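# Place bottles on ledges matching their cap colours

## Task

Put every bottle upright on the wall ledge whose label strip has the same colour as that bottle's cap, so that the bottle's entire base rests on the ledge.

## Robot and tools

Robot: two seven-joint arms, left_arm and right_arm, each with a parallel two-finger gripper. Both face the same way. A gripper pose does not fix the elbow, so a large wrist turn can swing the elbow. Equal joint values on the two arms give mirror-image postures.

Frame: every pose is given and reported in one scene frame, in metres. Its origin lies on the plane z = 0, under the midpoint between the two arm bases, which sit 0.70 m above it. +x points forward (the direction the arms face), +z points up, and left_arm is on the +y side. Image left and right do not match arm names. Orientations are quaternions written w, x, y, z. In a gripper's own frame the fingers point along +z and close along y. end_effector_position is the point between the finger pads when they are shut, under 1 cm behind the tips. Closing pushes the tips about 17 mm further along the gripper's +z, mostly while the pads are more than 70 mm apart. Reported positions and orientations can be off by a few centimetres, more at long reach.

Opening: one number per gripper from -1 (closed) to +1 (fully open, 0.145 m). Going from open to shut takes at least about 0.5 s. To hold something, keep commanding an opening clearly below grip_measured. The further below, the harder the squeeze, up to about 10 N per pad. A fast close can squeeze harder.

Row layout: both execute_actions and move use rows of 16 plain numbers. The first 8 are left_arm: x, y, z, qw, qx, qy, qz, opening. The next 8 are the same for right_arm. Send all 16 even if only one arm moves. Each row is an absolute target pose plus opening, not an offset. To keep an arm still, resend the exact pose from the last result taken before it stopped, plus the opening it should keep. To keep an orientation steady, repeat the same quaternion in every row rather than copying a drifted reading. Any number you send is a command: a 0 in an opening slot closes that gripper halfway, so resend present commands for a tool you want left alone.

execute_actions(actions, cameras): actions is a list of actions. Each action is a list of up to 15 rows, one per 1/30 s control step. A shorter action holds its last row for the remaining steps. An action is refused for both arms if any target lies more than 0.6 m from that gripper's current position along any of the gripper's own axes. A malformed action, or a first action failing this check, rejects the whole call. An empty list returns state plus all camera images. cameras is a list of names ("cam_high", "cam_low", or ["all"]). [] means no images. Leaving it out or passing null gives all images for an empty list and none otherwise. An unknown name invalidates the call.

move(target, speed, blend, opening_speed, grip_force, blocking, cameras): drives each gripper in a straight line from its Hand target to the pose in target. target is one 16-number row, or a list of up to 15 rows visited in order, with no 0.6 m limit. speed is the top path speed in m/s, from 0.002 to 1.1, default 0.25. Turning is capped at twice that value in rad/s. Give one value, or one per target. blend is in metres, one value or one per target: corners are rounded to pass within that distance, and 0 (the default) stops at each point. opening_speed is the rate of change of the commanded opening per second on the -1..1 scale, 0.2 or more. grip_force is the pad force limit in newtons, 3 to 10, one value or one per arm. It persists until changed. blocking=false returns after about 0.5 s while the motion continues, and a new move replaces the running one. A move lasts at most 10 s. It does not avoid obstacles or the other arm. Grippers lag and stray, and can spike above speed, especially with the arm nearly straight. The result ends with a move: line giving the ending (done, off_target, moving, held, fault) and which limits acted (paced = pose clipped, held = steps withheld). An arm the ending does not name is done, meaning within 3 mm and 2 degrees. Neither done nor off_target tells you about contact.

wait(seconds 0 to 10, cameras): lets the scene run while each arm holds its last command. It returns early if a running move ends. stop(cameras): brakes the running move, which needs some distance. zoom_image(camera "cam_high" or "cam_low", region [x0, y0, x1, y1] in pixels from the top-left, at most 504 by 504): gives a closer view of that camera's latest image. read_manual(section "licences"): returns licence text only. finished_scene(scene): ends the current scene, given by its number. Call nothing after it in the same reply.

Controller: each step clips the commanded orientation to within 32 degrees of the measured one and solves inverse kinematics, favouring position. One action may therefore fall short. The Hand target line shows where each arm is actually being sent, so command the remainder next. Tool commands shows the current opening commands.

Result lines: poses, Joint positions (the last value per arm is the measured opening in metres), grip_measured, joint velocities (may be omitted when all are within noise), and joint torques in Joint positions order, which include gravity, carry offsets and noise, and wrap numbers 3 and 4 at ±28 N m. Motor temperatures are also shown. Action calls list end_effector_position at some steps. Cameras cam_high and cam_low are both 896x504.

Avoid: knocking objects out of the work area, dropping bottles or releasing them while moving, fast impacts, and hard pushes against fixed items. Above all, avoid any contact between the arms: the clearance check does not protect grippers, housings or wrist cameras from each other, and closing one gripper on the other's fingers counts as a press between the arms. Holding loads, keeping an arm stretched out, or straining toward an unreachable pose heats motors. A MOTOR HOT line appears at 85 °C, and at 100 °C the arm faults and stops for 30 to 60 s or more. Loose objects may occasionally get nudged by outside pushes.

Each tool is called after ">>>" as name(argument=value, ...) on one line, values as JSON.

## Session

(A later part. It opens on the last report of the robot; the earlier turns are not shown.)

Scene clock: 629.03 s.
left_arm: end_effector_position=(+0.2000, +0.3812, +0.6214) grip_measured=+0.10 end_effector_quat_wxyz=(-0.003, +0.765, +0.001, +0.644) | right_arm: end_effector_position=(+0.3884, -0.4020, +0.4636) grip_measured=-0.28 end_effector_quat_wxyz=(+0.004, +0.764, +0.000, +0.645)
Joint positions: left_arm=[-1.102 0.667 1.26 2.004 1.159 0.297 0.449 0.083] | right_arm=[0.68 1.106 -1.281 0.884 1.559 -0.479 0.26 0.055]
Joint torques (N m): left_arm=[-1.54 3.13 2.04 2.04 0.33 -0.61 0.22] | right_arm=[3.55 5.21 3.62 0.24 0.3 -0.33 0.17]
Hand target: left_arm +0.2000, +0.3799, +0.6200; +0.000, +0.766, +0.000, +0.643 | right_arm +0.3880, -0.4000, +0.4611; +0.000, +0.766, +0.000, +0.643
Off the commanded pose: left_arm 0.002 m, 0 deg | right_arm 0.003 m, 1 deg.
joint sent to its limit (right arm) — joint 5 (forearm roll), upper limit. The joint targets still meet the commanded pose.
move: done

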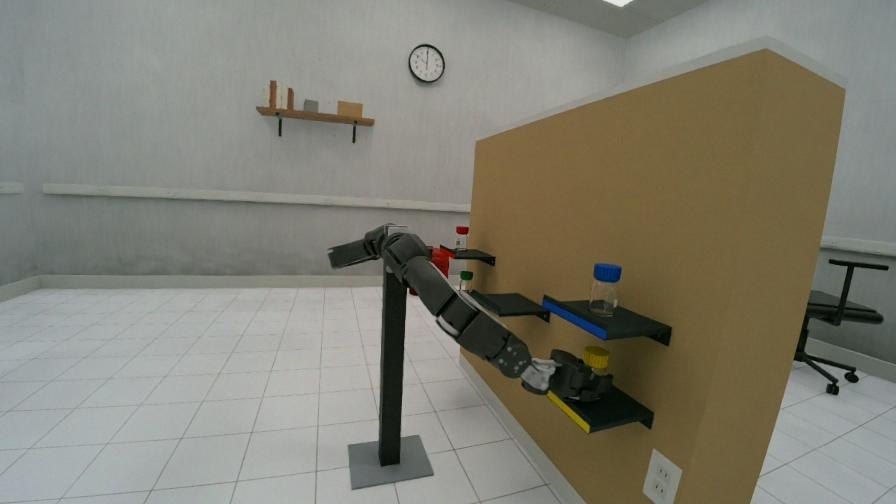

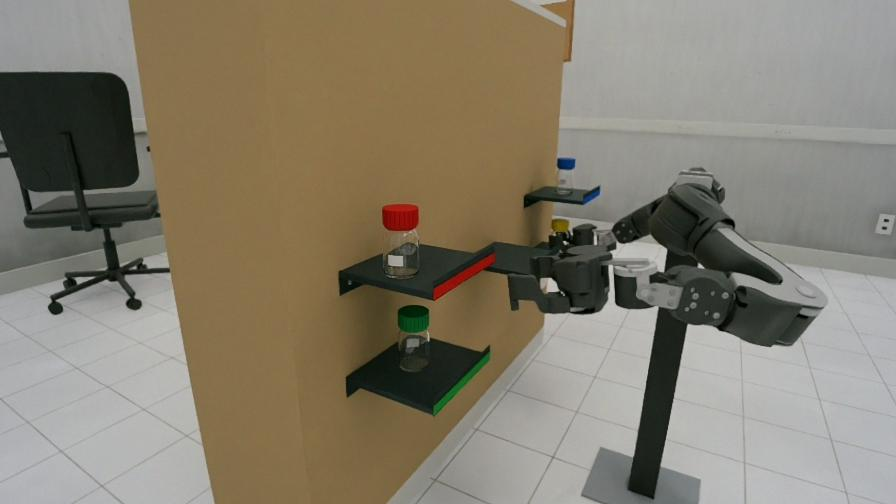

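Near contact; small press, release, retreat.

>>> move(target=[[0.20,0.38,0.62,0,0.7661,0,0.6428,0.1,0.388,-0.40,0.456,0,0.7661,0,0.6428,-0.6],[0.20,0.38,0.62,0,0.7661,0,0.6428,0.1,0.388,-0.40,0.460,0,0.7661,0,0.6428,0.15],[0.20,0.38,0.62,0,0.7661,0,0.6428,0.1,0.25,-0.40,0.47,0,0.7661,0,0.6428,0.15]], cameras=["all"], speed=[0.03,0.05,0.15], opening_speed=0.5)

>>> zoom_image(camera="cam_high", region=[430, 210, 680, 440])

>>> zoom_image(camera="cam_low", region=[330, 150, 610, 420])

Scene clock: 642.03 s.
left_arm: end_effector_position=(+0.2000, +0.3812, +0.6214) grip_measured=+0.10 end_effector_quat_wxyz=(-0.003, +0.765, +0.001, +0.644) | right_arm: end_effector_position=(+0.2498, -0.3999, +0.4700) grip_measured=+0.15 end_effector_quat_wxyz=(-0.001, +0.766, +0.000, +0.643)
Joint positions: left_arm=[-1.102 0.667 1.26 2.004 1.159 0.297 0.449 0.083] | right_arm=[-0.967 1.394 0.023 1.433 1.533 -0.785 0.199 0.087]
Joint torques (N m): left_arm=[-1.54 3.13 2.04 2.04 0.33 -0.61 0.23] | right_arm=[1.41 5.1 2.84 0.47 0.17 -0.41 -0.09]
Hand target: left_arm +0.2000, +0.3799, +0.6200; +0.000, +0.766, +0.000, +0.643 | right_arm +0.2500, -0.4000, +0.4700; +0.000, +0.766, +0.000, +0.643
Off the commanded pose: left_arm 0.002 m, 0 deg | right_arm 0.000 m, 0 deg.
joint read past its limit (right arm) — joint 6 (wrist pitch), lower limit.
move: done; target 2's new opening was sent with right_arm's hand 0.005 m and 1 deg from that target

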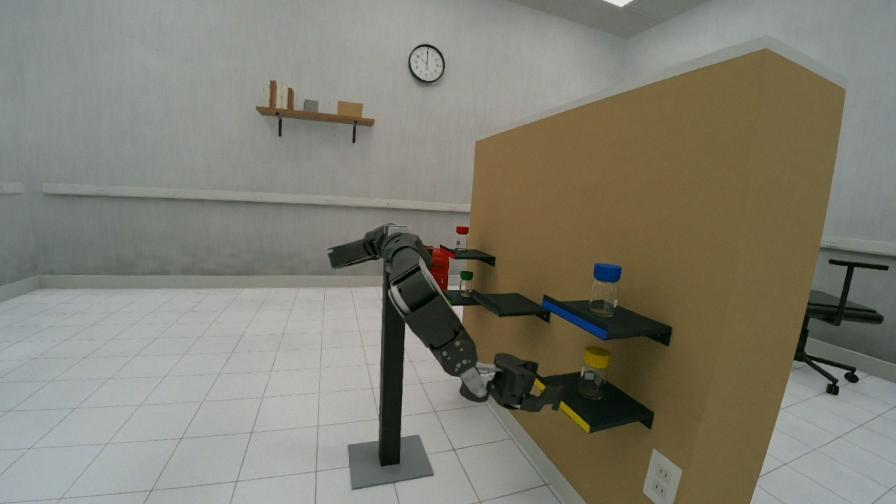

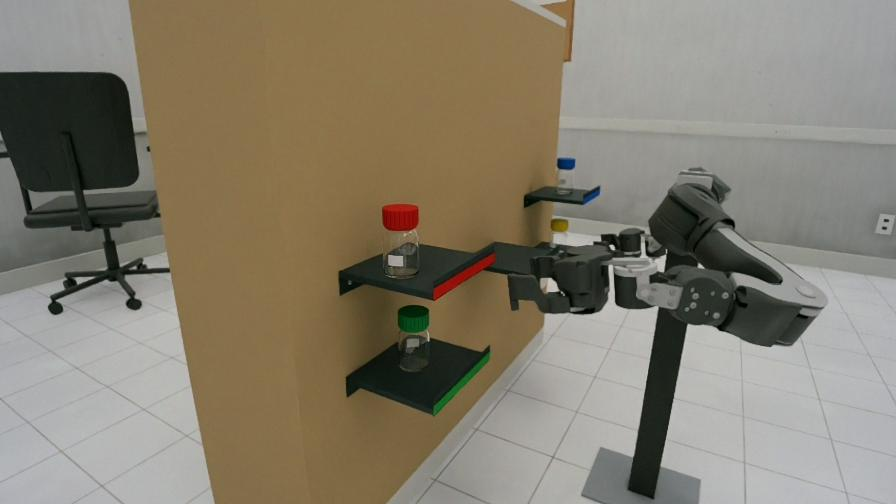

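Scaled by 2.016 from the camera's 896x504 image, which has a finer 1280x720 frame.

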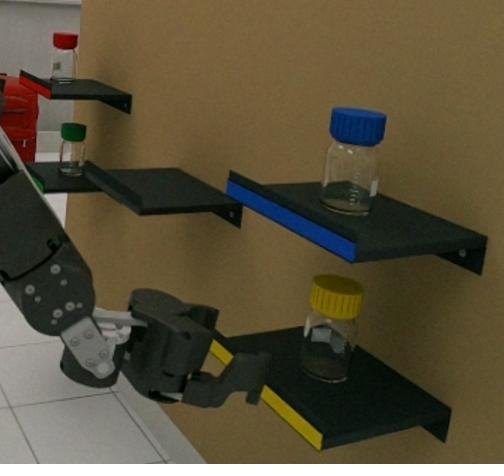

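Scaled by 1.800 from the camera's 896x504 image, which has a finer 1280x720 frame.

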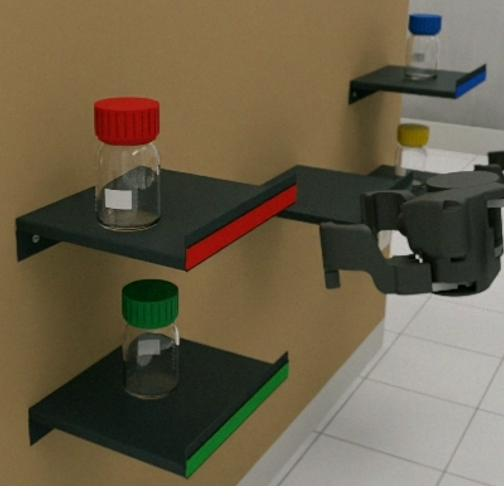

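>>> finished_scene(scene=2)

The scene is finished: the task was done.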